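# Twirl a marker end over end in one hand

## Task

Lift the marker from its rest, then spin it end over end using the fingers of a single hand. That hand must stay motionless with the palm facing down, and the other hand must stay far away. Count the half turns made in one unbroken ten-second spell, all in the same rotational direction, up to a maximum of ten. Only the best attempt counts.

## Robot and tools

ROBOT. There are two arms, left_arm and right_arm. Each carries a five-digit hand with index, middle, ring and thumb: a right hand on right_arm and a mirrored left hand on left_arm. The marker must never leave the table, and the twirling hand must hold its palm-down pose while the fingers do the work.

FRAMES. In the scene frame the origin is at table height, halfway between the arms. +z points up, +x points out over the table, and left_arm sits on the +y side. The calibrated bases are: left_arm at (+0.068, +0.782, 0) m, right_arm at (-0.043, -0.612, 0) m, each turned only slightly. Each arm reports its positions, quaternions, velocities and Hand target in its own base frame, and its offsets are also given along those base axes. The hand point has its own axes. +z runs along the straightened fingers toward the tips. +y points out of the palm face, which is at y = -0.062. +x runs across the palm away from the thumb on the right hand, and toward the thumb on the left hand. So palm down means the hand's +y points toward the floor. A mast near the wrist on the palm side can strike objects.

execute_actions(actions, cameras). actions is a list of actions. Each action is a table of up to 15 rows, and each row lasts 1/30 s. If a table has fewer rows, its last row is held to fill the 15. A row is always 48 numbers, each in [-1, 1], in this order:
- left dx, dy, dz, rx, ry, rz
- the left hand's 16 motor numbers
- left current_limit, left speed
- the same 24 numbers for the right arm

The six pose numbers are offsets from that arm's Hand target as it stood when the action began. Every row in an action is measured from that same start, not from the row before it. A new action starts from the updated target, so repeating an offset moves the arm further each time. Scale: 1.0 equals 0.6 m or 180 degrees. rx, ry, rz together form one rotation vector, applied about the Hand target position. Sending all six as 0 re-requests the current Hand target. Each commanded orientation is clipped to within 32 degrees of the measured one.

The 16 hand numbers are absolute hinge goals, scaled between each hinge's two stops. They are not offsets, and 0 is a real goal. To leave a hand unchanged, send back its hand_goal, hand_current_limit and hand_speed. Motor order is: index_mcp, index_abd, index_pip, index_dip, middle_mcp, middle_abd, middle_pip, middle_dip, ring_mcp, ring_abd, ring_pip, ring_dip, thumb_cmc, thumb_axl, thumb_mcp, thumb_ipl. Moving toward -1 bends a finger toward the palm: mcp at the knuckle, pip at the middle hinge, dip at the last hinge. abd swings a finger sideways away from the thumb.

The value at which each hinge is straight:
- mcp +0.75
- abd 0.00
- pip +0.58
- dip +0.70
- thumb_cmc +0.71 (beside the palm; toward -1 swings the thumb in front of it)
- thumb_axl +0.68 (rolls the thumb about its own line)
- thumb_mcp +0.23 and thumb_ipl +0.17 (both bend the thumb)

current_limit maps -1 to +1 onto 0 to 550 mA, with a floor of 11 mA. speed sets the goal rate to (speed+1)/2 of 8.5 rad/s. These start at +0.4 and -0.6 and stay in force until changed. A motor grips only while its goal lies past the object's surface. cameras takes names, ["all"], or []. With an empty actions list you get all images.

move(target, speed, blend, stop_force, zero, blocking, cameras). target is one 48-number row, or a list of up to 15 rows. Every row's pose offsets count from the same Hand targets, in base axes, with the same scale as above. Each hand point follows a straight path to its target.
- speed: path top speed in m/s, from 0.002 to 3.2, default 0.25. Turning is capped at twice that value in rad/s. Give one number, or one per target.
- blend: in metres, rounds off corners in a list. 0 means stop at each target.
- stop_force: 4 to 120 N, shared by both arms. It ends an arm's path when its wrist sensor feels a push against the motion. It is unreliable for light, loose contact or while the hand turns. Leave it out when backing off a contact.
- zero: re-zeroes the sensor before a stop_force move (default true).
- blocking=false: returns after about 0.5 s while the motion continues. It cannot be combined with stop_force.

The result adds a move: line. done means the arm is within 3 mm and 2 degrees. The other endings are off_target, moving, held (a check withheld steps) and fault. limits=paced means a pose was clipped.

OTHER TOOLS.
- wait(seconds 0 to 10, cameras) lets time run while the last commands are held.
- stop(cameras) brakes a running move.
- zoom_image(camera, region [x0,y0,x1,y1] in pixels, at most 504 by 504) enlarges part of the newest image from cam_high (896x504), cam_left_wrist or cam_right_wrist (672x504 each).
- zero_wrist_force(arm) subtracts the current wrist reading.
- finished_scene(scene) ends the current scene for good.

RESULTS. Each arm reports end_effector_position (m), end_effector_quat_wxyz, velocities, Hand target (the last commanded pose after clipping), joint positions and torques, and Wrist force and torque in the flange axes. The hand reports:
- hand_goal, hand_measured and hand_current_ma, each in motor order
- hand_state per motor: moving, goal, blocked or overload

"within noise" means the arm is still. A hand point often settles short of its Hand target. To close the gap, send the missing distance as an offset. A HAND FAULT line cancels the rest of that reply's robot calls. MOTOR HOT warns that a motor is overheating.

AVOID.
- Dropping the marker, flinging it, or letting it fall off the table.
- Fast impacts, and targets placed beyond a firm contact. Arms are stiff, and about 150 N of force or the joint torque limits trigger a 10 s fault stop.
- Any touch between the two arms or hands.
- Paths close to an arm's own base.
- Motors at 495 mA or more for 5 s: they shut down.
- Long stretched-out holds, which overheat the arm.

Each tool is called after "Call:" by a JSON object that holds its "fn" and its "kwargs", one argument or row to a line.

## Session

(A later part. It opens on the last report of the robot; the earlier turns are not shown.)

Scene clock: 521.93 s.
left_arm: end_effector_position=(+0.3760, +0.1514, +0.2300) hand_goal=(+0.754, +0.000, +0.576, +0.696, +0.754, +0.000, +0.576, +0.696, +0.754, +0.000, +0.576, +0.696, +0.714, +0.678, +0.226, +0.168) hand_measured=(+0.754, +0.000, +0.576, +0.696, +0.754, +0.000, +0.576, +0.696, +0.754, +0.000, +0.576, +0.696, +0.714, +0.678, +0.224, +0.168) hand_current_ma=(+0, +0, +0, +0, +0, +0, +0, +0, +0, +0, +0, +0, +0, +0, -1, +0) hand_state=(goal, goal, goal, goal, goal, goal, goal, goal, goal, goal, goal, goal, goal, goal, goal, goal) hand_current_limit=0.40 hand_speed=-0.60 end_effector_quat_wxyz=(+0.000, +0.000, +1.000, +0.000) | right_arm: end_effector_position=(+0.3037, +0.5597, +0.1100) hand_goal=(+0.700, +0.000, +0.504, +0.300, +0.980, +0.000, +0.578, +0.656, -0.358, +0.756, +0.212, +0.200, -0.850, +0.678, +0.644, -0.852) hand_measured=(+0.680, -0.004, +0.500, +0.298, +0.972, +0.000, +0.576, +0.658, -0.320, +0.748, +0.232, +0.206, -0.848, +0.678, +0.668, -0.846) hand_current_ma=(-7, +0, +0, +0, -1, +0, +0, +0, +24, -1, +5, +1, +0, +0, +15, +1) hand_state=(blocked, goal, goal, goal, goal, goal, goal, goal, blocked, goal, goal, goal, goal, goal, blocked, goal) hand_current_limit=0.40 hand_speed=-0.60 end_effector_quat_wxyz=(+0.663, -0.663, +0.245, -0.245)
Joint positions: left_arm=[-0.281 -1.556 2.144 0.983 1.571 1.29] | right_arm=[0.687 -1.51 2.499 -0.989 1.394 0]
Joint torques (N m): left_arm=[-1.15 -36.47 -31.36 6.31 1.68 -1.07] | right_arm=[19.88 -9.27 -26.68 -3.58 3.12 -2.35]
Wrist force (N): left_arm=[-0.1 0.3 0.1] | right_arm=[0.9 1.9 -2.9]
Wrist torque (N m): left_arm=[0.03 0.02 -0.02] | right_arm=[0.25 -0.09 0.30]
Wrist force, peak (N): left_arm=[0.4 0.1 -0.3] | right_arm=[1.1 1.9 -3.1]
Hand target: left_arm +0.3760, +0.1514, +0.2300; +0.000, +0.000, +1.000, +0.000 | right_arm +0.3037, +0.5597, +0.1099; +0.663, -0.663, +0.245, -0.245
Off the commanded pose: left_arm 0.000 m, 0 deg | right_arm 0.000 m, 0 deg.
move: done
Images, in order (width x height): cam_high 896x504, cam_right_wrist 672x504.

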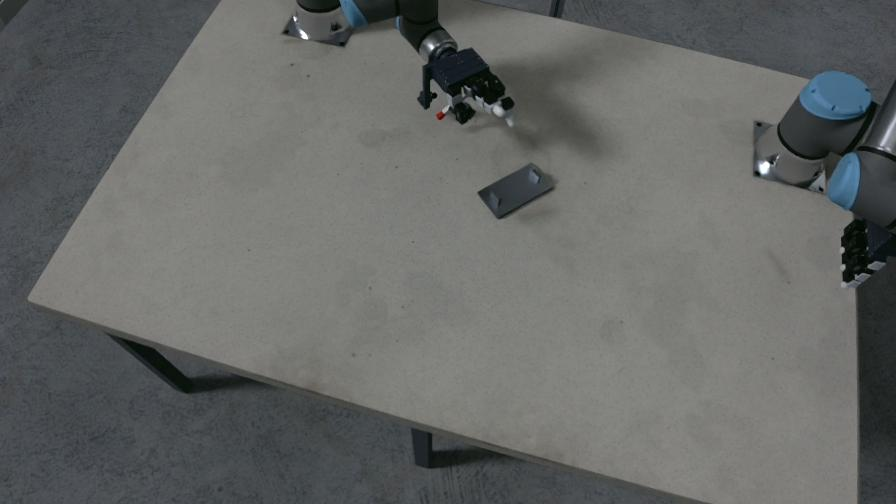

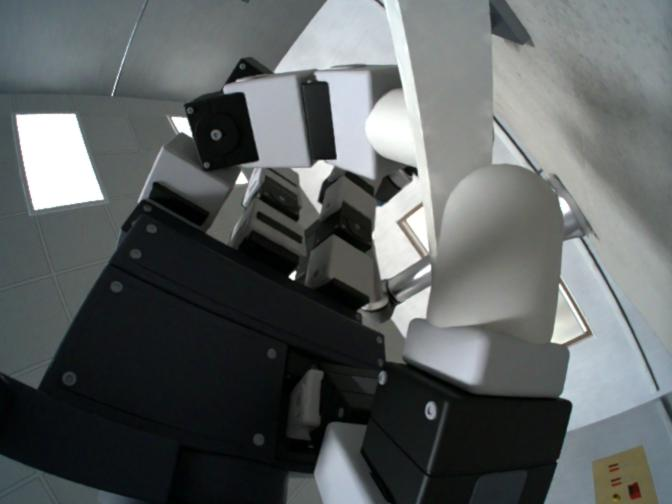

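Call:
{"fn": "execute_actions", "kwargs": {
  "actions": [
    [[0,0,0,0,0,0,0.754,0,0.576,0.696,0.754,0,0.576,0.696,0.754,0,0.576,0.696,0.714,0.678,0.226,0.168,0.4,-0.6,0,0,0,0,0,0,0.7,0,0.285,-1,0.98,0,0.577,0.656,-0.358,0.756,0.212,0.2,-0.85,0.677,0.643,-0.853,0.4,0.4],[0,0,0,0,0,0,0.754,0,0.576,0.696,0.754,0,0.576,0.696,0.754,0,0.576,0.696,0.714,0.678,0.226,0.168,0.4,-0.6,0,0,0,0,0,0,0.7,0,0.285,-1,0.98,0,0.577,0.656,-0.358,0.756,0.212,0.2,-0.85,0.677,0.643,-0.853,0.4,0.4],[0,0,0,0,0,0,0.754,0,0.576,0.696,0.754,0,0.576,0.696,0.754,0,0.576,0.696,0.714,0.678,0.226,0.168,0.4,-0.6,0,0,0,0,0,0,0.7,0,0.285,-1,0.98,0,0.577,0.656,-0.358,0.756,0.212,0.2,-0.85,0.677,0.643,-0.853,0.4,0.4],[0,0,0,0,0,0,0.754,0,0.576,0.696,0.754,0,0.576,0.696,0.754,0,0.576,0.696,0.714,0.678,0.226,0.168,0.4,-0.6,0,0,0,0,0,0,0.7,0,0.285,-1,0.98,0,0.577,0.656,-0.358,0.756,0.212,0.2,-0.85,0.677,0.643,-0.853,0.4,0.4],[0,0,0,0,0,0,0.754,0,0.576,0.696,0.754,0,0.576,0.696,0.754,0,0.576,0.696,0.714,0.678,0.226,0.168,0.4,-0.6,0,0,0,0,0,0,0.7,0,0.285,-1,0.98,0,0.577,0.656,-0.358,0.756,0.212,0.2,-0.85,0.677,0.643,-0.853,0.4,0.4],[0,0,0,0,0,0,0.754,0,0.576,0.696,0.754,0,0.576,0.696,0.754,0,0.576,0.696,0.714,0.678,0.226,0.168,0.4,-0.6,0,0,0,0,0,0,0.7,0,0.285,-1,0.98,0,0.577,0.656,-0.358,0.756,0.212,0.2,-0.85,0.677,0.643,-0.853,0.4,0.4],[0,0,0,0,0,0,0.754,0,0.576,0.696,0.754,0,0.576,0.696,0.754,0,0.576,0.696,0.714,0.678,0.226,0.168,0.4,-0.6,0,0,0,0,0,0,0.25,-0.1,0.285,-1,0.98,0,0.577,0.656,-0.358,0.756,0.212,0.2,-0.85,0.677,0.643,-0.853,0.4,0.3],[0,0,0,0,0,0,0.754,0,0.576,0.696,0.754,0,0.576,0.696,0.754,0,0.576,0.696,0.714,0.678,0.226,0.168,0.4,-0.6,0,0,0,0,0,0,0.25,-0.1,0.285,-1,0.98,0,0.577,0.656,-0.358,0.756,0.212,0.2,-0.85,0.677,0.643,-0.853,0.4,0.3],[0,0,0,0,0,0,0.754,0,0.576,0.696,0.754,0,0.576,0.696,0.754,0,0.576,0.696,0.714,0.678,0.226,0.168,0.4,-0.6,0,0,0,0,0,0,0.25,-0.1,0.285,-1,0.98,0,0.577,0.656,-0.358,0.756,0.212,0.2,-0.85,0.677,0.643,-0.853,0.4,0.3],[0,0,0,0,0,0,0.754,0,0.576,0.696,0.754,0,0.576,0.696,0.754,0,0.576,0.696,0.714,0.678,0.226,0.168,0.4,-0.6,0,0,0,0,0,0,0.25,-0.1,0.285,-1,0.98,0,0.577,0.656,-0.358,0.756,0.212,0.2,-0.85,0.677,0.643,-0.853,0.4,0.3],[0,0,0,0,0,0,0.754,0,0.576,0.696,0.754,0,0.576,0.696,0.754,0,0.576,0.696,0.714,0.678,0.226,0.168,0.4,-0.6,0,0,0,0,0,0,0.25,-0.245,0.285,-1,0.98,0,0.577,0.656,-0.358,0.756,0.212,0.2,-0.85,0.677,0.643,-0.853,0.4,0.3]],
    [[0,0,0,0,0,0,0.754,0,0.576,0.696,0.754,0,0.576,0.696,0.754,0,0.576,0.696,0.714,0.678,0.226,0.168,0.4,-0.6,0,0,0,0,0,0,-0.44,-0.245,0.285,-1,0.98,0,0.577,0.656,-0.358,0.756,0.212,0.2,-0.85,0.677,0.643,-0.853,0.4,-0.2],[0,0,0,0,0,0,0.754,0,0.576,0.696,0.754,0,0.576,0.696,0.754,0,0.576,0.696,0.714,0.678,0.226,0.168,0.4,-0.6,0,0,0,0,0,0,-0.44,-0.245,0.285,-1,0.98,0,0.577,0.656,-0.358,0.756,0.212,0.2,-0.85,0.677,0.643,-0.853,0.4,-0.2],[0,0,0,0,0,0,0.754,0,0.576,0.696,0.754,0,0.576,0.696,0.754,0,0.576,0.696,0.714,0.678,0.226,0.168,0.4,-0.6,0,0,0,0,0,0,-0.44,-0.245,0.285,-1,0.98,0,0.577,0.656,-0.358,0.756,0.212,0.2,-0.85,0.677,0.643,-0.853,0.4,-0.2],[0,0,0,0,0,0,0.754,0,0.576,0.696,0.754,0,0.576,0.696,0.754,0,0.576,0.696,0.714,0.678,0.226,0.168,0.4,-0.6,0,0,0,0,0,0,-0.44,-0.245,0.285,-1,0.98,0,0.577,0.656,-0.358,0.756,0.212,0.2,-0.85,0.677,0.643,-0.853,0.4,-0.2],[0,0,0,0,0,0,0.754,0,0.576,0.696,0.754,0,0.576,0.696,0.754,0,0.576,0.696,0.714,0.678,0.226,0.168,0.4,-0.6,0,0,0,0,0,0,-0.44,-0.245,0.285,-1,0.98,0,0.577,0.656,-0.358,0.756,0.212,0.2,-0.85,0.677,0.643,-0.853,0.4,-0.2],[0,0,0,0,0,0,0.754,0,0.576,0.696,0.754,0,0.576,0.696,0.754,0,0.576,0.696,0.714,0.678,0.226,0.168,0.4,-0.6,0,0,0,0,0,0,-0.44,-0.245,0.285,-1,0.98,0,0.577,0.656,-0.358,0.756,0.212,0.2,-0.85,0.677,0.643,-0.853,0.4,-0.2],[0,0,0,0,0,0,0.754,0,0.576,0.696,0.754,0,0.576,0.696,0.754,0,0.576,0.696,0.714,0.678,0.226,0.168,0.4,-0.6,0,0,0,0,0,0,-0.44,-0.245,0.285,-1,0.98,0,0.577,0.656,-0.358,0.756,0.212,0.2,-0.85,0.677,0.643,-0.853,0.4,-0.2],[0,0,0,0,0,0,0.754,0,0.576,0.696,0.754,0,0.576,0.696,0.754,0,0.576,0.696,0.714,0.678,0.226,0.168,0.4,-0.6,0,0,0,0,0,0,-0.44,-0.245,0.285,-1,0.98,0,0.577,0.656,-0.358,0.756,0.212,0.2,-0.85,0.677,0.643,-0.853,0.4,-0.2],[0,0,0,0,0,0,0.754,0,0.576,0.696,0.754,0,0.576,0.696,0.754,0,0.576,0.696,0.714,0.678,0.226,0.168,0.4,-0.6,0,0,0,0,0,0,-0.44,-0.245,0.285,-1,0.98,0,0.577,0.656,-0.358,0.756,0.212,0.2,-0.85,0.677,0.643,-0.853,0.4,-0.2],[0,0,0,0,0,0,0.754,0,0.576,0.696,0.754,0,0.576,0.696,0.754,0,0.576,0.696,0.714,0.678,0.226,0.168,0.4,-0.6,0,0,0,0,0,0,-0.467,-0.245,0.285,-0.917,0.98,0,0.577,0.656,-0.358,0.756,0.212,0.2,-0.85,0.677,0.643,-0.853,0.4,-0.3],[0,0,0,0,0,0,0.754,0,0.576,0.696,0.754,0,0.576,0.696,0.754,0,0.576,0.696,0.714,0.678,0.226,0.168,0.4,-0.6,0,0,0,0,0,0,-0.467,-0.245,0.285,-0.917,0.98,0,0.577,0.656,-0.358,0.756,0.212,0.2,-0.85,0.677,0.643,-0.853,0.4,-0.3],[0,0,0,0,0,0,0.754,0,0.576,0.696,0.754,0,0.576,0.696,0.754,0,0.576,0.696,0.714,0.678,0.226,0.168,0.4,-0.6,0,0,0,0,0,0,-0.504,-0.078,0.504,-0.807,0.98,0,0.577,0.656,-0.358,0.756,0.212,0.2,-0.85,0.677,0.643,-0.853,0.4,-0.3]],
    [[0,0,0,0,0,0,0.754,0,0.576,0.696,0.754,0,0.576,0.696,0.754,0,0.576,0.696,0.714,0.678,0.226,0.168,0.4,-0.6,0,0,0,0,0,0,-0.504,-0.078,0.504,-0.807,0.98,0,0.577,0.656,-0.358,0.756,0.212,0.2,-0.85,0.677,0.643,-0.853,0.4,-0.3],[0,0,0,0,0,0,0.754,0,0.576,0.696,0.754,0,0.576,0.696,0.754,0,0.576,0.696,0.714,0.678,0.226,0.168,0.4,-0.6,0,0,0,0,0,0,-0.504,-0.078,0.504,-0.807,0.98,0,0.577,0.656,-0.358,0.756,0.212,0.2,-0.85,0.677,0.643,-0.853,0.4,-0.3],[0,0,0,0,0,0,0.754,0,0.576,0.696,0.754,0,0.576,0.696,0.754,0,0.576,0.696,0.714,0.678,0.226,0.168,0.4,-0.6,0,0,0,0,0,0,-0.487,-0.045,0.504,-0.485,0.98,0,0.577,0.656,-0.358,0.756,0.212,0.2,-0.85,0.677,0.643,-0.853,0.4,-0.3]]
  ],
  "cameras": ["cam_high","cam_right_wrist"]
}}

Scene clock: 568.83 s.
left_arm: end_effector_position=(+0.3760, +0.1514, +0.2300) hand_goal=(+0.754, +0.000, +0.576, +0.696, +0.754, +0.000, +0.576, +0.696, +0.754, +0.000, +0.576, +0.696, +0.714, +0.678, +0.226, +0.168) hand_measured=(+0.754, +0.000, +0.576, +0.696, +0.754, +0.000, +0.576, +0.696, +0.754, +0.000, +0.576, +0.696, +0.714, +0.678, +0.224, +0.168) hand_current_ma=(+0, +0, +0, +0, +0, +0, +0, +0, +0, +0, +0, +0, +0, +0, -1, +0) hand_state=(goal, goal, goal, goal, goal, goal, goal, goal, goal, goal, goal, goal, goal, goal, goal, goal) hand_current_limit=0.40 hand_speed=-0.60 end_effector_quat_wxyz=(+0.000, +0.000, +1.000, +0.000) | right_arm: end_effector_position=(+0.3037, +0.5597, +0.1099) hand_goal=(-0.486, -0.044, +0.504, -0.484, +0.980, +0.000, +0.578, +0.656, -0.358, +0.756, +0.212, +0.200, -0.850, +0.678, +0.644, -0.852) hand_measured=(-0.482, -0.040, +0.502, -0.492, +0.972, +0.000, +0.576, +0.658, -0.320, +0.764, +0.234, +0.208, -0.866, +0.678, +0.672, -0.830) hand_current_ma=(+0, +0, +0, -1, -1, +0, +0, +0, +23, +1, +7, +1, -4, +0, +20, +12) hand_state=(goal, goal, goal, goal, goal, goal, goal, goal, blocked, goal, blocked, goal, goal, goal, blocked, blocked) hand_current_limit=0.40 hand_speed=-0.30 end_effector_quat_wxyz=(+0.663, -0.663, +0.245, -0.245)
Joint positions: left_arm=[-0.281 -1.556 2.144 0.983 1.571 1.29] | right_arm=[0.688 -1.51 2.499 -0.989 1.394 0]
Joint torques (N m): left_arm=[-0.18 -37.49 -31.2 6.21 1.67 -1.43] | right_arm=[18.55 -11.74 -27.33 -2.28 2.37 -2.52]
Wrist force (N): left_arm=[-0.2 -0.1 0.1] | right_arm=[0.7 1.7 -2.8]
Wrist torque (N m): left_arm=[-0.02 0.02 -0.01] | right_arm=[0.28 -0.07 0.30]
Wrist force, peak (N): left_arm=[-0.4 0.1 0.1] | right_arm=[1.1 1.9 -3.3]
Hand target: left_arm +0.3760, +0.1514, +0.2300; +0.000, +0.000, +1.000, +0.000 | right_arm +0.3037, +0.5597, +0.1099; +0.663, -0.663, +0.245, -0.245
Off the commanded pose: left_arm 0.000 m, 0 deg | right_arm 0.000 m, 0 deg.
Images, in order (width x height): cam_high 896x504, cam_right_wrist 672x504.

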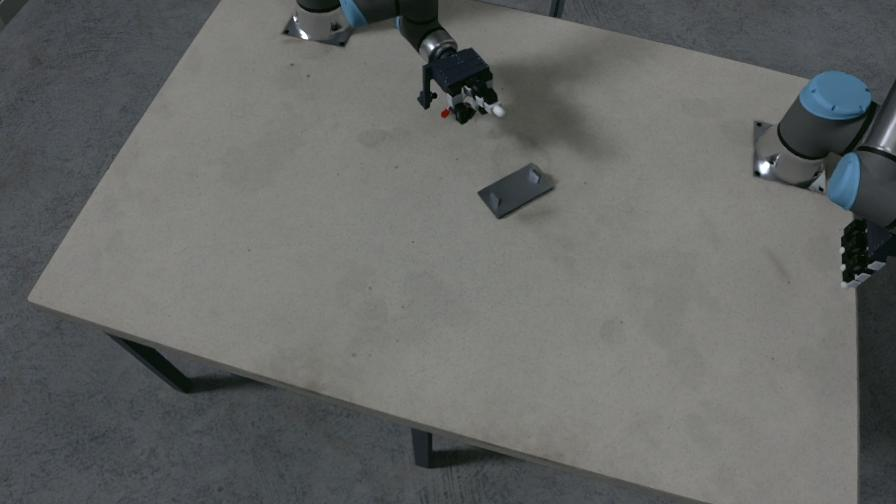

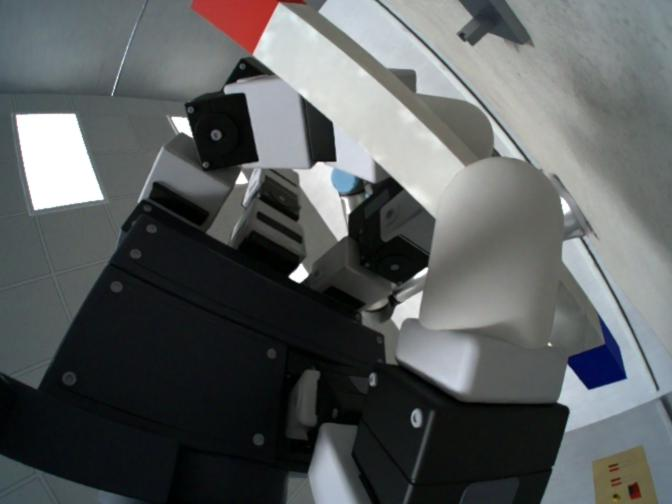

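Call:
{"fn": "zoom_image", "kwargs": {
  "camera": "cam_right_wrist",
  "region": [180, 0, 672, 420]
}}

Call:
{"fn": "zoom_image", "kwargs": {
  "camera": "cam_high",
  "region": [410, 50, 520, 142]
}}

Scaled by 1.024 from the camera's 672x504 image, which has a finer 960x720 frame.

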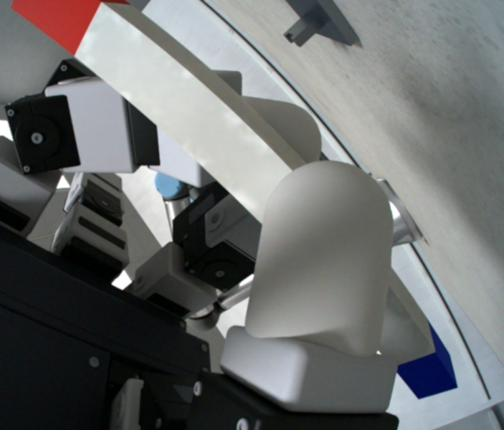

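Scaled by 4.582 from the camera's 896x504 image, which has a finer 1280x720 frame.

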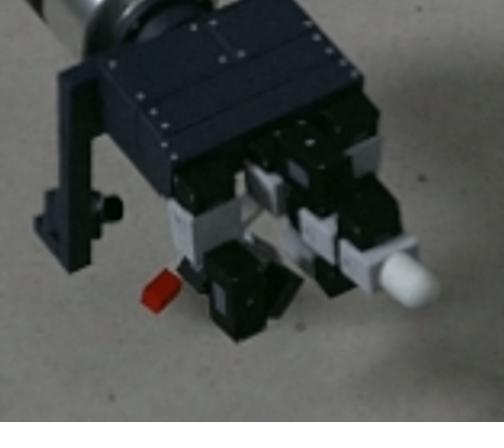

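Call:
{"fn": "move", "kwargs": {
  "target": [0,0,0,0,0,0,0.754,0,0.576,0.696,0.754,0,0.576,0.696,0.754,0,0.576,0.696,0.714,0.678,0.226,0.168,0.4,-0.6,0,0,0,0,0,0,-0.46,-0.045,0.54,-0.2,0.98,0,0.577,0.656,-0.358,0.756,0.212,0.2,-0.85,0.677,0.643,-0.853,0.4,-0.7],
  "cameras": ["cam_right_wrist"]
}}

Call:
{"fn": "move", "kwargs": {
  "target": [0,0,0,0,0,0,0.754,0,0.576,0.696,0.754,0,0.576,0.696,0.754,0,0.576,0.696,0.714,0.678,0.226,0.168,0.4,-0.6,0,0,0,0,0,0,0.1,-0.1,0.54,0.3,0.98,0,0.577,0.656,-0.358,0.756,0.212,0.2,-0.85,0.677,0.643,-0.853,0.4,-0.6],
  "cameras": ["cam_high","cam_right_wrist"]
}}

Call:
{"fn": "zoom_image", "kwargs": {
  "camera": "cam_high",
  "region": [410, 50, 520, 142]
}}

Scene clock: 586.70 s.
left_arm: end_effector_position=(+0.3760, +0.1514, +0.2300) hand_goal=(+0.754, +0.000, +0.576, +0.696, +0.754, +0.000, +0.576, +0.696, +0.754, +0.000, +0.576, +0.696, +0.714, +0.678, +0.226, +0.168) hand_measured=(+0.754, +0.000, +0.576, +0.696, +0.754, +0.000, +0.576, +0.696, +0.754, +0.000, +0.576, +0.696, +0.714, +0.678, +0.224, +0.168) hand_current_ma=(+0, +0, +0, +0, +0, +0, +0, +0, +0, +0, +0, +0, +0, +0, -1, +0) hand_state=(goal, goal, goal, goal, goal, goal, goal, goal, goal, goal, goal, goal, goal, goal, goal, goal) hand_current_limit=0.40 hand_speed=-0.60 end_effector_quat_wxyz=(+0.000, +0.000, +1.000, +0.000) | right_arm: end_effector_position=(+0.3037, +0.5597, +0.1099) hand_goal=(-0.460, -0.044, +0.540, -0.200, +0.980, +0.000, +0.578, +0.656, -0.358, +0.756, +0.212, +0.200, -0.850, +0.678, +0.644, -0.852) hand_measured=(-0.460, -0.042, +0.538, -0.202, +0.972, +0.000, +0.576, +0.658, -0.322, +0.758, +0.234, +0.208, -0.858, +0.678, +0.672, -0.830) hand_current_ma=(+0, +0, +0, +0, -1, +0, +0, +0, +21, +0, +7, +1, -1, +0, +20, +12) hand_state=(goal, goal, goal, goal, goal, goal, goal, goal, blocked, goal, blocked, goal, goal, goal, blocked, blocked) hand_current_limit=0.40 hand_speed=-0.70 end_effector_quat_wxyz=(+0.663, -0.663, +0.245, -0.245)
Joint positions: left_arm=[-0.281 -1.556 2.144 0.983 1.571 1.29] | right_arm=[0.688 -1.51 2.499 -0.989 1.394 0]
Joint torques (N m): left_arm=[-1.34 -37.82 -30.78 6.31 1.58 -0.98] | right_arm=[15.17 -18.88 -29.75 1.12 1.39 -1.54]
Wrist force (N): left_arm=[0.0 0.1 -0.3] | right_arm=[0.7 1.7 -3.2]
Wrist torque (N m): left_arm=[0.04 -0.01 0.00] | right_arm=[0.30 -0.06 0.30]
Wrist force, peak (N): left_arm=[0.1 0.3 -0.3] | right_arm=[0.8 2.1 -3.1]
Hand target: left_arm +0.3760, +0.1514, +0.2300; +0.000, +0.000, +1.000, +0.000 | right_arm +0.3037, +0.5597, +0.1099; +0.663, -0.663, +0.245, -0.245
Off the commanded pose: left_arm 0.000 m, 0 deg | right_arm 0.000 m, 0 deg.
move: done
Images, in order (width x height): cam_right_wrist 672x504.

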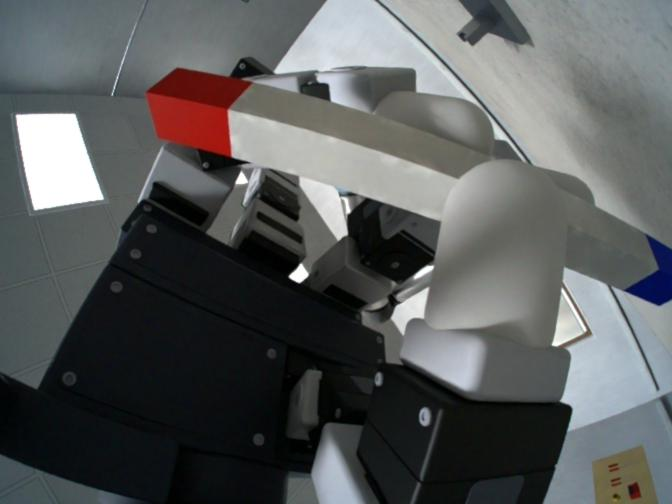

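Scene clock: 587.40 s.
left_arm: end_effector_position=(+0.3760, +0.1514, +0.2300) hand_goal=(+0.754, +0.000, +0.576, +0.696, +0.754, +0.000, +0.576, +0.696, +0.754, +0.000, +0.576, +0.696, +0.714, +0.678, +0.226, +0.168) hand_measured=(+0.754, +0.000, +0.576, +0.696, +0.754, +0.000, +0.576, +0.696, +0.754, +0.000, +0.576, +0.696, +0.714, +0.678, +0.224, +0.168) hand_current_ma=(+0, +0, +0, +0, +0, +0, +0, +0, +0, +0, +0, +0, +0, +0, -1, +0) hand_state=(goal, goal, goal, goal, goal, goal, goal, goal, goal, goal, goal, goal, goal, goal, goal, goal) hand_current_limit=0.40 hand_speed=-0.60 end_effector_quat_wxyz=(+0.000, +0.000, +1.000, +0.000) | right_arm: end_effector_position=(+0.3037, +0.5597, +0.1099) hand_goal=(+0.100, -0.100, +0.540, +0.300, +0.980, +0.000, +0.578, +0.656, -0.358, +0.756, +0.212, +0.200, -0.850, +0.678, +0.644, -0.852) hand_measured=(+0.084, -0.096, +0.538, +0.298, +0.972, +0.000, +0.576, +0.658, -0.324, +0.754, +0.234, +0.208, -0.848, +0.678, +0.672, -0.832) hand_current_ma=(-4, +0, +0, +0, -1, +0, +0, +0, +20, +0, +7, +1, +0, +0, +20, +11) hand_state=(goal, goal, goal, goal, goal, goal, goal, goal, blocked, goal, blocked, goal, goal, goal, blocked, blocked) hand_current_limit=0.40 hand_speed=-0.60 end_effector_quat_wxyz=(+0.663, -0.663, +0.245, -0.245)
Joint positions: left_arm=[-0.281 -1.556 2.144 0.983 1.571 1.29] | right_arm=[0.688 -1.51 2.499 -0.989 1.394 0]
Joint torques (N m): left_arm=[-1.2 -37.48 -31.56 6.28 1.74 -1.24] | right_arm=[14.44 -20.65 -30.31 0.99 1.12 -1.4]
Wrist force (N): left_arm=[0.0 0.1 -0.2] | right_arm=[0.6 1.6 -3.1]
Wrist torque (N m): left_arm=[0.03 -0.01 -0.01] | right_arm=[0.25 -0.06 0.29]
Wrist force, peak (N): left_arm=[0.2 0.4 -0.2] | right_arm=[0.9 1.9 -3.2]
Hand target: left_arm +0.3760, +0.1514, +0.2300; +0.000, +0.000, +1.000, +0.000 | right_arm +0.3037, +0.5597, +0.1099; +0.663, -0.663, +0.245, -0.245
Off the commanded pose: left_arm 0.000 m, 0 deg | right_arm 0.000 m, 0 deg.
move: done
Images, in order (width x height): cam_high 896x504, cam_right_wrist 672x504.

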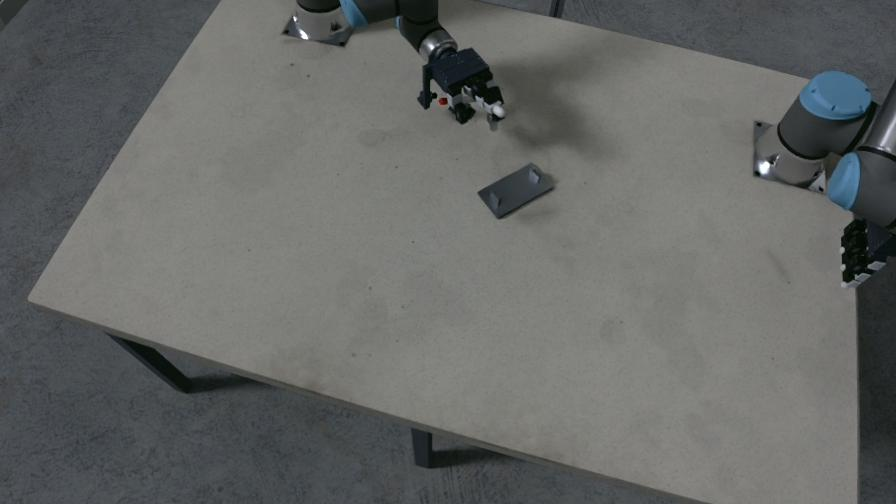

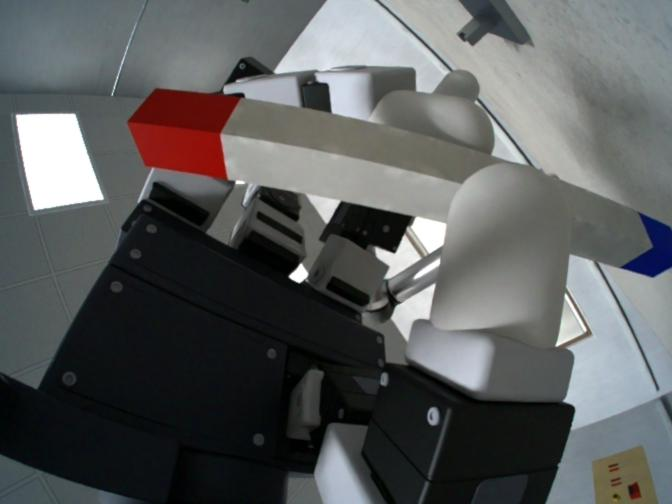

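Scaled by 4.582 from the camera's 896x504 image, which has a finer 1280x720 frame.

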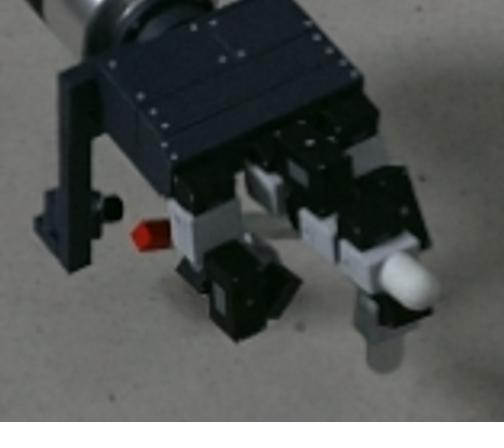

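Call:
{"fn": "zoom_image", "kwargs": {
  "camera": "cam_right_wrist",
  "region": [120, 40, 672, 340]
}}

Region (120, 40, 672, 340) is 552x300 pixels. A region can be at most 504 by 504 pixels.

Call:
{"fn": "execute_actions", "kwargs": {
  "actions": []
}}

Call:
{"fn": "zoom_image", "kwargs": {
  "camera": "cam_right_wrist",
  "region": [150, 40, 650, 340]
}}

Call:
{"fn": "zoom_image", "kwargs": {
  "camera": "cam_high",
  "region": [360, 30, 560, 180]
}}

Scene clock: 630.43 s.
left_arm: end_effector_position=(+0.3760, +0.1514, +0.2300) hand_goal=(+0.754, +0.000, +0.576, +0.696, +0.754, +0.000, +0.576, +0.696, +0.754, +0.000, +0.576, +0.696, +0.714, +0.678, +0.226, +0.168) hand_measured=(+0.754, +0.000, +0.576, +0.696, +0.754, +0.000, +0.576, +0.696, +0.754, +0.000, +0.576, +0.696, +0.714, +0.678, +0.224, +0.168) hand_current_ma=(+0, +0, +0, +0, +0, +0, +0, +0, +0, +0, +0, +0, +0, +0, -1, +0) hand_state=(goal, goal, goal, goal, goal, goal, goal, goal, goal, goal, goal, goal, goal, goal, goal, goal) hand_current_limit=0.40 hand_speed=-0.60 end_effector_quat_wxyz=(+0.000, +0.000, +1.000, +0.000) | right_arm: end_effector_position=(+0.3037, +0.5597, +0.1099) hand_goal=(+0.100, -0.100, +0.540, +0.300, +0.980, +0.000, +0.578, +0.656, -0.358, +0.756, +0.212, +0.200, -0.850, +0.678, +0.644, -0.852) hand_measured=(+0.084, -0.096, +0.538, +0.298, +0.972, +0.000, +0.576, +0.658, -0.324, +0.754, +0.234, +0.208, -0.848, +0.678, +0.672, -0.832) hand_current_ma=(-4, +0, +0, +0, -1, +0, +0, +0, +20, +0, +7, +1, +0, +0, +20, +11) hand_state=(goal, goal, goal, goal, goal, goal, goal, goal, blocked, goal, blocked, goal, goal, goal, blocked, blocked) hand_current_limit=0.40 hand_speed=-0.60 end_effector_quat_wxyz=(+0.663, -0.663, +0.245, -0.245)
Joint positions: left_arm=[-0.281 -1.556 2.144 0.983 1.571 1.29] | right_arm=[0.688 -1.51 2.499 -0.989 1.394 0]
Joint velocities: within noise
Joint torques (N m): left_arm=[-0.98 -37.63 -31 6.2 1.67 -0.95] | right_arm=[12.46 -27.34 -29.46 1.04 -0.22 -0.9]
Wrist force (N): left_arm=[0.1 0.1 -0.1] | right_arm=[0.9 1.8 -3.0]
Wrist torque (N m): left_arm=[0.01 -0.02 0.01] | right_arm=[0.26 -0.09 0.32]
Wrist force, peak (N): left_arm=[0.4 0.0 0.2] | right_arm=[0.9 1.9 -3.4]
Hand target: left_arm +0.3760, +0.1514, +0.2300; +0.000, +0.000, +1.000, +0.000 | right_arm +0.3037, +0.5597, +0.1099; +0.663, -0.663, +0.245, -0.245
Off the commanded pose: left_arm 0.000 m, 0 deg | right_arm 0.000 m, 0 deg.

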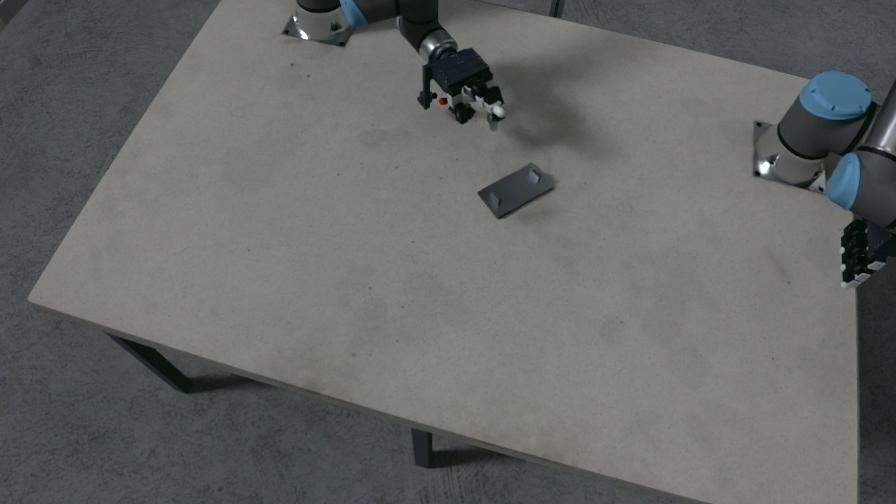

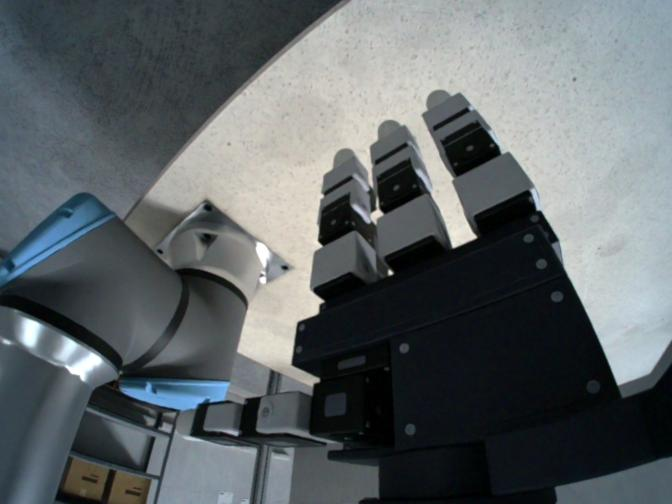

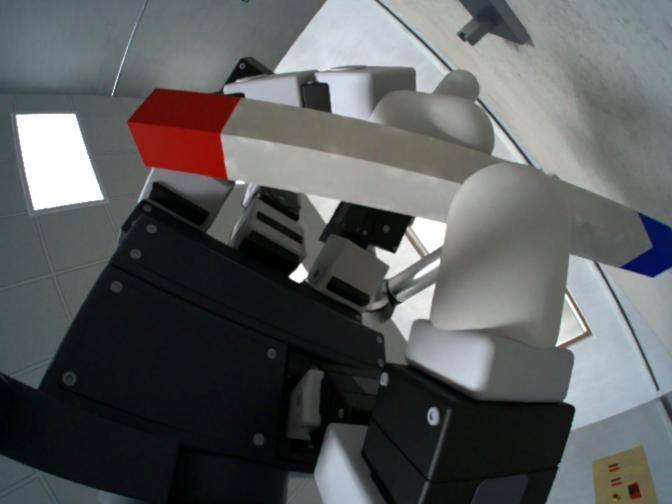

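Scaled by 1.008 from the camera's 672x504 image, which has a finer 960x720 frame.

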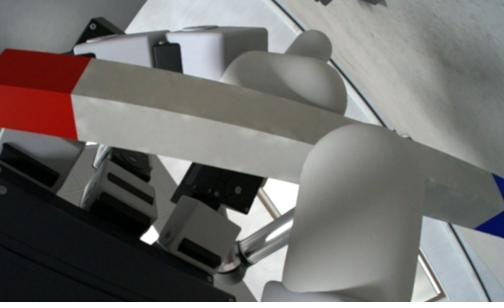

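Scaled by 2.520 from the camera's 896x504 image, which has a finer 1280x720 frame.

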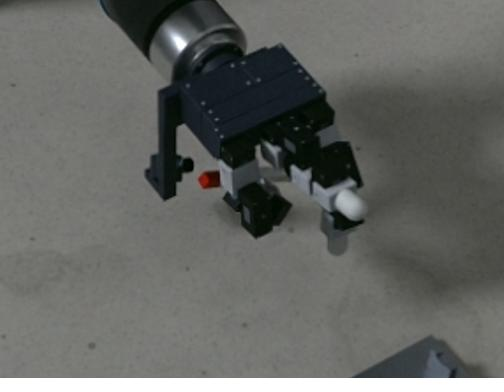

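Call:
{"fn": "zoom_image", "kwargs": {
  "camera": "cam_high",
  "region": [420, 75, 500, 135]
}}

Scaled by 6.300 from the camera's 896x504 image, which has a finer 1280x720 frame.

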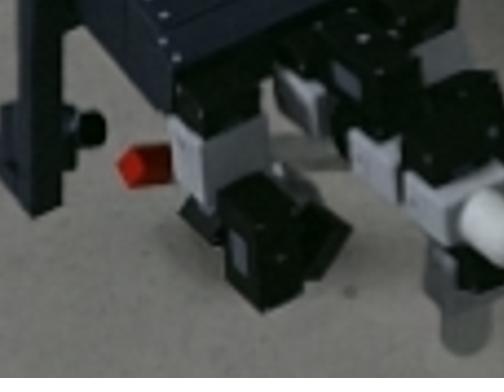

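Call:
{"fn": "execute_actions", "kwargs": {
  "actions": [
    [[0,0,0,0,0,0,0.754,0,0.576,0.696,0.754,0,0.576,0.696,0.754,0,0.576,0.696,0.714,0.678,0.226,0.168,0.4,-0.6,0,0,0,0,0,0,0.2,-0.045,0.504,-0.485,0.98,0,0.577,0.656,-0.358,0.756,0.212,0.2,-0.85,0.677,0.643,-0.853,0.6,0.5],[0,0,0,0,0,0,0.754,0,0.576,0.696,0.754,0,0.576,0.696,0.754,0,0.576,0.696,0.714,0.678,0.226,0.168,0.4,-0.6,0,0,0,0,0,0,0.2,-0.045,0.504,-0.485,0.98,0,0.577,0.656,-0.358,0.756,0.212,0.2,-0.85,0.677,0.643,-0.853,0.6,0.5],[0,0,0,0,0,0,0.754,0,0.576,0.696,0.754,0,0.576,0.696,0.754,0,0.576,0.696,0.714,0.678,0.226,0.168,0.4,-0.6,0,0,0,0,0,0,0.2,-0.045,0.504,-0.485,0.98,0,0.577,0.656,-0.358,0.756,0.212,0.2,-0.85,0.677,0.643,-0.853,0.6,0.5],[0,0,0,0,0,0,0.754,0,0.576,0.696,0.754,0,0.576,0.696,0.754,0,0.576,0.696,0.714,0.678,0.226,0.168,0.4,-0.6,0,0,0,0,0,0,0.2,-0.045,0.504,-0.485,0.98,0,0.577,0.656,-0.358,0.756,0.212,0.2,-0.85,0.677,0.643,-0.853,0.6,0.5],[0,0,0,0,0,0,0.754,0,0.576,0.696,0.754,0,0.576,0.696,0.754,0,0.576,0.696,0.714,0.678,0.226,0.168,0.4,-0.6,0,0,0,0,0,0,-0.487,-0.045,0.504,-0.485,0.98,0,0.577,0.656,-0.358,0.756,0.212,0.2,-0.85,0.677,0.643,-0.853,0.6,0]],
    [[0,0,0,0,0,0,0.754,0,0.576,0.696,0.754,0,0.576,0.696,0.754,0,0.576,0.696,0.714,0.678,0.226,0.168,0.4,-0.6,0,0,0,0,0,0,-0.5,-0.07,0.504,-0.26,0.98,0,0.577,0.656,-0.358,0.756,0.212,0.2,-0.85,0.677,0.643,-0.853,1,1],[0,0,0,0,0,0,0.754,0,0.576,0.696,0.754,0,0.576,0.696,0.754,0,0.576,0.696,0.714,0.678,0.226,0.168,0.4,-0.6,0,0,0,0,0,0,-0.525,-0.11,0.504,-0.09,0.98,0,0.577,0.656,-0.358,0.756,0.212,0.2,-0.85,0.677,0.643,-0.853,1,1],[0,0,0,0,0,0,0.754,0,0.576,0.696,0.754,0,0.576,0.696,0.754,0,0.576,0.696,0.714,0.678,0.226,0.168,0.4,-0.6,0,0,0,0,0,0,-0.537,-0.14,0.504,0.02,0.98,0,0.577,0.656,-0.358,0.756,0.212,0.2,-0.85,0.677,0.643,-0.853,1,1],[0,0,0,0,0,0,0.754,0,0.576,0.696,0.754,0,0.576,0.696,0.754,0,0.576,0.696,0.714,0.678,0.226,0.168,0.4,-0.6,0,0,0,0,0,0,-0.56,-0.27,0.504,0.16,0.98,0,0.577,0.656,-0.358,0.756,0.212,0.2,-0.85,0.677,0.643,-0.853,1,1],[0,0,0,0,0,0,0.754,0,0.576,0.696,0.754,0,0.576,0.696,0.754,0,0.576,0.696,0.714,0.678,0.226,0.168,0.4,-0.6,0,0,0,0,0,0,-0.6,-0.42,0.504,0.36,0.98,0,0.577,0.656,-0.358,0.756,0.212,0.2,-0.85,0.677,0.643,-0.853,1,1],[0,0,0,0,0,0,0.754,0,0.576,0.696,0.754,0,0.576,0.696,0.754,0,0.576,0.696,0.714,0.678,0.226,0.168,0.4,-0.6,0,0,0,0,0,0,-0.62,-0.48,0.504,0.42,0.98,0,0.577,0.656,-0.358,0.756,0.212,0.2,-0.85,0.677,0.643,-0.853,1,1],[0,0,0,0,0,0,0.754,0,0.576,0.696,0.754,0,0.576,0.696,0.754,0,0.576,0.696,0.714,0.678,0.226,0.168,0.4,-0.6,0,0,0,0,0,0,0.1,-0.1,0.504,0.3,0.98,0,0.577,0.656,-0.358,0.756,0.212,0.2,-0.85,0.677,0.643,-0.853,1,1]]
  ],
  "cameras": ["cam_high","cam_right_wrist"]
}}

Call:
{"fn": "zoom_image", "kwargs": {
  "camera": "cam_high",
  "region": [420, 75, 500, 135]
}}

Scene clock: 741.57 s.
left_arm: end_effector_position=(+0.3760, +0.1514, +0.2300) hand_goal=(+0.754, +0.000, +0.576, +0.696, +0.754, +0.000, +0.576, +0.696, +0.754, +0.000, +0.576, +0.696, +0.714, +0.678, +0.226, +0.168) hand_measured=(+0.754, +0.000, +0.576, +0.696, +0.754, +0.000, +0.576, +0.696, +0.754, +0.000, +0.576, +0.696, +0.714, +0.678, +0.224, +0.168) hand_current_ma=(+0, +0, +0, +0, +0, +0, +0, +0, +0, +0, +0, +0, +0, +0, -1, +0) hand_state=(goal, goal, goal, goal, goal, goal, goal, goal, goal, goal, goal, goal, goal, goal, goal, goal) hand_current_limit=0.40 hand_speed=-0.60 end_effector_quat_wxyz=(+0.000, +0.000, +1.000, +0.000) | right_arm: end_effector_position=(+0.3037, +0.5597, +0.1099) hand_goal=(+0.100, -0.100, +0.504, +0.300, +0.980, +0.000, +0.578, +0.656, -0.358, +0.756, +0.212, +0.200, -0.850, +0.678, +0.644, -0.852) hand_measured=(+0.086, -0.100, +0.504, +0.302, +0.972, +0.000, +0.576, +0.658, -0.324, +0.732, +0.224, +0.204, -0.846, +0.678, +0.672, -0.836) hand_current_ma=(-3, +0, +0, +0, -1, +0, +0, +0, +20, -6, +2, +0, +0, +0, +18, +7) hand_state=(goal, goal, goal, goal, goal, goal, goal, goal, blocked, blocked, goal, goal, goal, goal, blocked, goal) hand_current_limit=1.00 hand_speed=1.00 end_effector_quat_wxyz=(+0.663, -0.663, +0.245, -0.245)
Joint positions: left_arm=[-0.281 -1.556 2.144 0.983 1.571 1.29] | right_arm=[0.688 -1.51 2.499 -0.989 1.394 0]
Joint torques (N m): left_arm=[0.2 -37.22 -31.38 6.22 1.44 -1.31] | right_arm=[8.08 -35.34 -28.36 1.12 -1.5 -0.03]
Wrist force (N): left_arm=[0.0 0.0 0.0] | right_arm=[0.7 1.8 -3.0]
Wrist torque (N m): left_arm=[0.00 0.00 -0.01] | right_arm=[0.26 -0.06 0.30]
Wrist force, peak (N): left_arm=[-0.1 0.5 0.1] | right_arm=[1.1 1.7 -3.7]
Hand target: left_arm +0.3760, +0.1514, +0.2300; +0.000, +0.000, +1.000, +0.000 | right_arm +0.3037, +0.5597, +0.1099; +0.663, -0.663, +0.245, -0.245
Off the commanded pose: left_arm 0.000 m, 0 deg | right_arm 0.000 m, 0 deg.
Images, in order (width x height): cam_high 896x504, cam_right_wrist 672x504.

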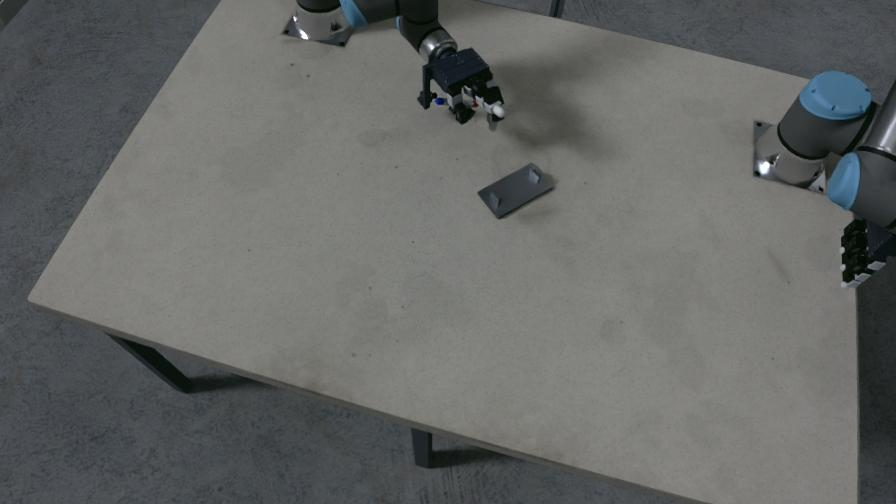

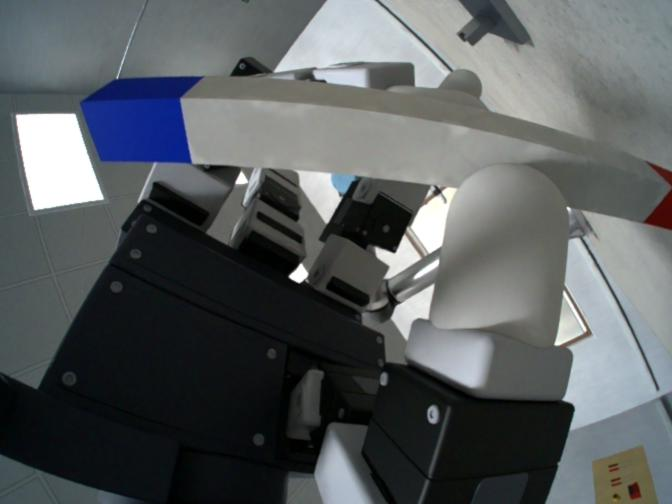

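Scaled by 6.300 from the camera's 896x504 image, which has a finer 1280x720 frame.

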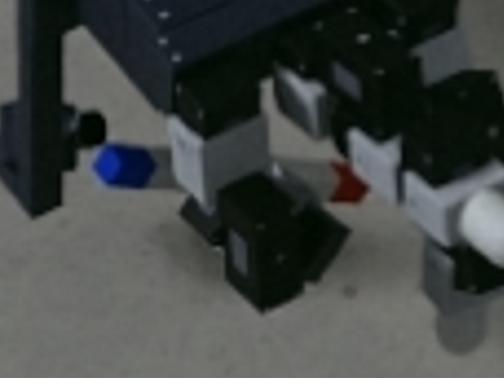

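Call:
{"fn": "execute_actions", "kwargs": {
  "actions": [
    [[0,0,0,0,0,0,0.754,0,0.576,0.696,0.754,0,0.576,0.696,0.754,0,0.576,0.696,0.714,0.678,0.226,0.168,0.4,-0.6,0,0,0,0,0,0,0.2,-0.045,0.504,-0.485,0.98,0,0.577,0.656,-0.358,0.756,0.212,0.2,-0.85,0.677,0.643,-0.853,0.6,0.5],[0,0,0,0,0,0,0.754,0,0.576,0.696,0.754,0,0.576,0.696,0.754,0,0.576,0.696,0.714,0.678,0.226,0.168,0.4,-0.6,0,0,0,0,0,0,0.2,-0.045,0.504,-0.485,0.98,0,0.577,0.656,-0.358,0.756,0.212,0.2,-0.85,0.677,0.643,-0.853,0.6,0.5],[0,0,0,0,0,0,0.754,0,0.576,0.696,0.754,0,0.576,0.696,0.754,0,0.576,0.696,0.714,0.678,0.226,0.168,0.4,-0.6,0,0,0,0,0,0,0.2,-0.045,0.504,-0.485,0.98,0,0.577,0.656,-0.358,0.756,0.212,0.2,-0.85,0.677,0.643,-0.853,0.6,0.5],[0,0,0,0,0,0,0.754,0,0.576,0.696,0.754,0,0.576,0.696,0.754,0,0.576,0.696,0.714,0.678,0.226,0.168,0.4,-0.6,0,0,0,0,0,0,0.2,-0.045,0.504,-0.485,0.98,0,0.577,0.656,-0.358,0.756,0.212,0.2,-0.85,0.677,0.643,-0.853,0.6,0.5],[0,0,0,0,0,0,0.754,0,0.576,0.696,0.754,0,0.576,0.696,0.754,0,0.576,0.696,0.714,0.678,0.226,0.168,0.4,-0.6,0,0,0,0,0,0,-0.487,-0.045,0.504,-0.485,0.98,0,0.577,0.656,-0.358,0.756,0.212,0.2,-0.85,0.677,0.643,-0.853,0.6,0]],
    [[0,0,0,0,0,0,0.754,0,0.576,0.696,0.754,0,0.576,0.696,0.754,0,0.576,0.696,0.714,0.678,0.226,0.168,0.4,-0.6,0,0,0,0,0,0,-0.5,-0.07,0.504,-0.26,0.98,0,0.577,0.656,-0.358,0.756,0.212,0.2,-0.85,0.677,0.643,-0.853,1,1],[0,0,0,0,0,0,0.754,0,0.576,0.696,0.754,0,0.576,0.696,0.754,0,0.576,0.696,0.714,0.678,0.226,0.168,0.4,-0.6,0,0,0,0,0,0,-0.525,-0.11,0.504,-0.09,0.98,0,0.577,0.656,-0.358,0.756,0.212,0.2,-0.85,0.677,0.643,-0.853,1,1],[0,0,0,0,0,0,0.754,0,0.576,0.696,0.754,0,0.576,0.696,0.754,0,0.576,0.696,0.714,0.678,0.226,0.168,0.4,-0.6,0,0,0,0,0,0,-0.537,-0.14,0.504,0.02,0.98,0,0.577,0.656,-0.358,0.756,0.212,0.2,-0.85,0.677,0.643,-0.853,1,1],[0,0,0,0,0,0,0.754,0,0.576,0.696,0.754,0,0.576,0.696,0.754,0,0.576,0.696,0.714,0.678,0.226,0.168,0.4,-0.6,0,0,0,0,0,0,-0.56,-0.27,0.504,0.16,0.98,0,0.577,0.656,-0.358,0.756,0.212,0.2,-0.85,0.677,0.643,-0.853,1,1],[0,0,0,0,0,0,0.754,0,0.576,0.696,0.754,0,0.576,0.696,0.754,0,0.576,0.696,0.714,0.678,0.226,0.168,0.4,-0.6,0,0,0,0,0,0,-0.6,-0.42,0.504,0.36,0.98,0,0.577,0.656,-0.358,0.756,0.212,0.2,-0.85,0.677,0.643,-0.853,1,1],[0,0,0,0,0,0,0.754,0,0.576,0.696,0.754,0,0.576,0.696,0.754,0,0.576,0.696,0.714,0.678,0.226,0.168,0.4,-0.6,0,0,0,0,0,0,-0.62,-0.48,0.504,0.42,0.98,0,0.577,0.656,-0.358,0.756,0.212,0.2,-0.85,0.677,0.643,-0.853,1,1],[0,0,0,0,0,0,0.754,0,0.576,0.696,0.754,0,0.576,0.696,0.754,0,0.576,0.696,0.714,0.678,0.226,0.168,0.4,-0.6,0,0,0,0,0,0,0.1,-0.1,0.504,0.3,0.98,0,0.577,0.656,-0.358,0.756,0.212,0.2,-0.85,0.677,0.643,-0.853,1,1]]
  ],
  "cameras": ["cam_high","cam_right_wrist"]
}}

Call:
{"fn": "zoom_image", "kwargs": {
  "camera": "cam_high",
  "region": [420, 75, 500, 135]
}}

Scene clock: 768.50 s.
left_arm: end_effector_position=(+0.3760, +0.1514, +0.2300) hand_goal=(+0.754, +0.000, +0.576, +0.696, +0.754, +0.000, +0.576, +0.696, +0.754, +0.000, +0.576, +0.696, +0.714, +0.678, +0.226, +0.168) hand_measured=(+0.754, +0.000, +0.576, +0.696, +0.754, +0.000, +0.576, +0.696, +0.754, +0.000, +0.576, +0.696, +0.714, +0.678, +0.224, +0.168) hand_current_ma=(+0, +0, +0, +0, +0, +0, +0, +0, +0, +0, +0, +0, +0, +0, -1, +0) hand_state=(goal, goal, goal, goal, goal, goal, goal, goal, goal, goal, goal, goal, goal, goal, goal, goal) hand_current_limit=0.40 hand_speed=-0.60 end_effector_quat_wxyz=(+0.000, +0.000, +1.000, +0.000) | right_arm: end_effector_position=(+0.3037, +0.5597, +0.1099) hand_goal=(+0.100, -0.100, +0.504, +0.300, +0.980, +0.000, +0.578, +0.656, -0.358, +0.756, +0.212, +0.200, -0.850, +0.678, +0.644, -0.852) hand_measured=(+0.086, -0.100, +0.502, +0.302, +0.972, +0.000, +0.576, +0.658, -0.324, +0.730, +0.224, +0.204, -0.846, +0.678, +0.672, -0.836) hand_current_ma=(-3, +0, +0, +0, -1, +0, +0, +0, +20, -7, +2, +0, +0, +0, +19, +6) hand_state=(goal, goal, goal, goal, goal, goal, goal, goal, blocked, blocked, goal, goal, goal, goal, blocked, goal) hand_current_limit=1.00 hand_speed=1.00 end_effector_quat_wxyz=(+0.663, -0.663, +0.245, -0.245)
Joint positions: left_arm=[-0.281 -1.556 2.144 0.983 1.571 1.29] | right_arm=[0.688 -1.51 2.499 -0.989 1.394 0]
Joint torques (N m): left_arm=[-0.78 -37.44 -31.8 6.47 1.64 -1.14] | right_arm=[0.42 -41.46 -19.82 0.47 -2.39 0.45]
Wrist force (N): left_arm=[-0.1 -0.1 0.0] | right_arm=[0.8 1.9 -3.2]
Wrist torque (N m): left_arm=[-0.02 0.00 0.00] | right_arm=[0.29 -0.07 0.31]
Wrist force, peak (N): left_arm=[-0.4 0.0 -0.4] | right_arm=[1.1 1.7 -3.8]
Hand target: left_arm +0.3760, +0.1514, +0.2300; +0.000, +0.000, +1.000, +0.000 | right_arm +0.3037, +0.5597, +0.1099; +0.663, -0.663, +0.245, -0.245
Off the commanded pose: left_arm 0.000 m, 0 deg | right_arm 0.000 m, 0 deg.
Images, in order (width x height): cam_high 896x504, cam_right_wrist 672x504.

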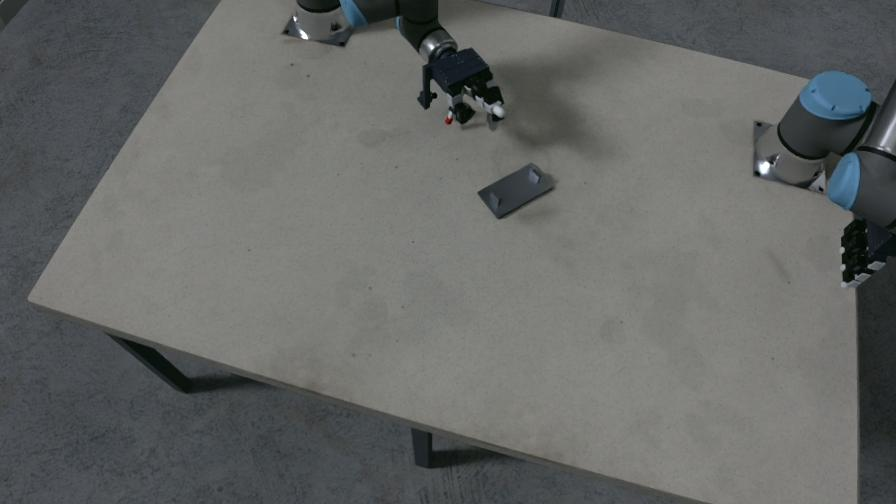

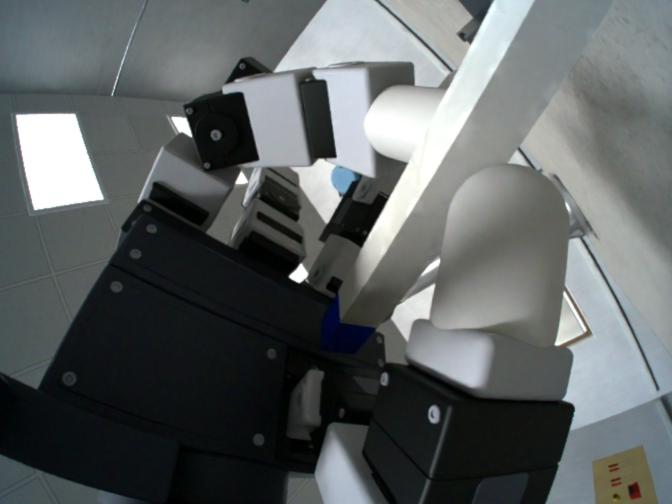

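Scaled by 6.300 from the camera's 896x504 image, which has a finer 1280x720 frame.

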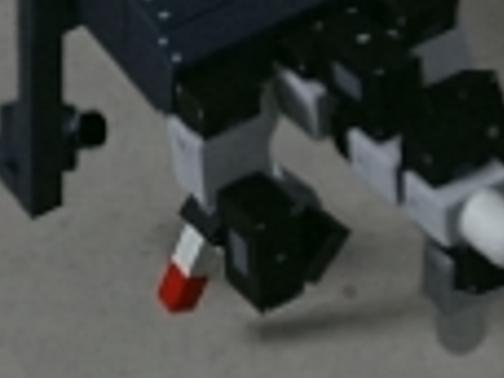

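Call:
{"fn": "zoom_image", "kwargs": {
  "camera": "cam_right_wrist",
  "region": [250, 0, 650, 360]
}}

Call:
{"fn": "zoom_image", "kwargs": {
  "camera": "cam_high",
  "region": [435, 95, 475, 130]
}}

Scaled by 1.260 from the camera's 672x504 image, which has a finer 960x720 frame.

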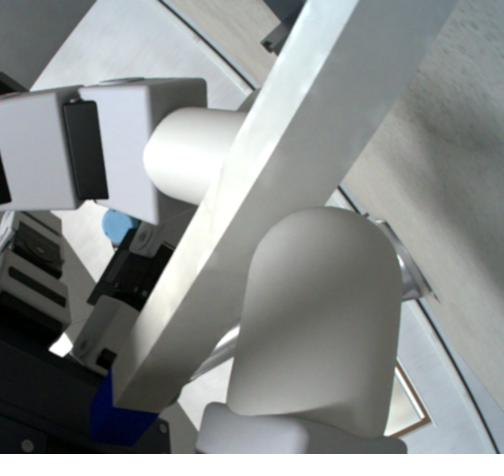

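Scaled by 12.600 from the camera's 896x504 image, which has a finer 1280x720 frame.

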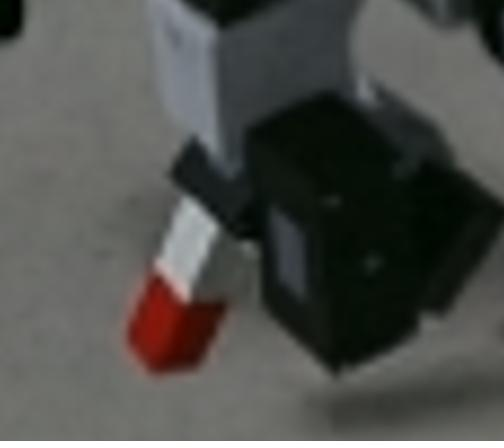

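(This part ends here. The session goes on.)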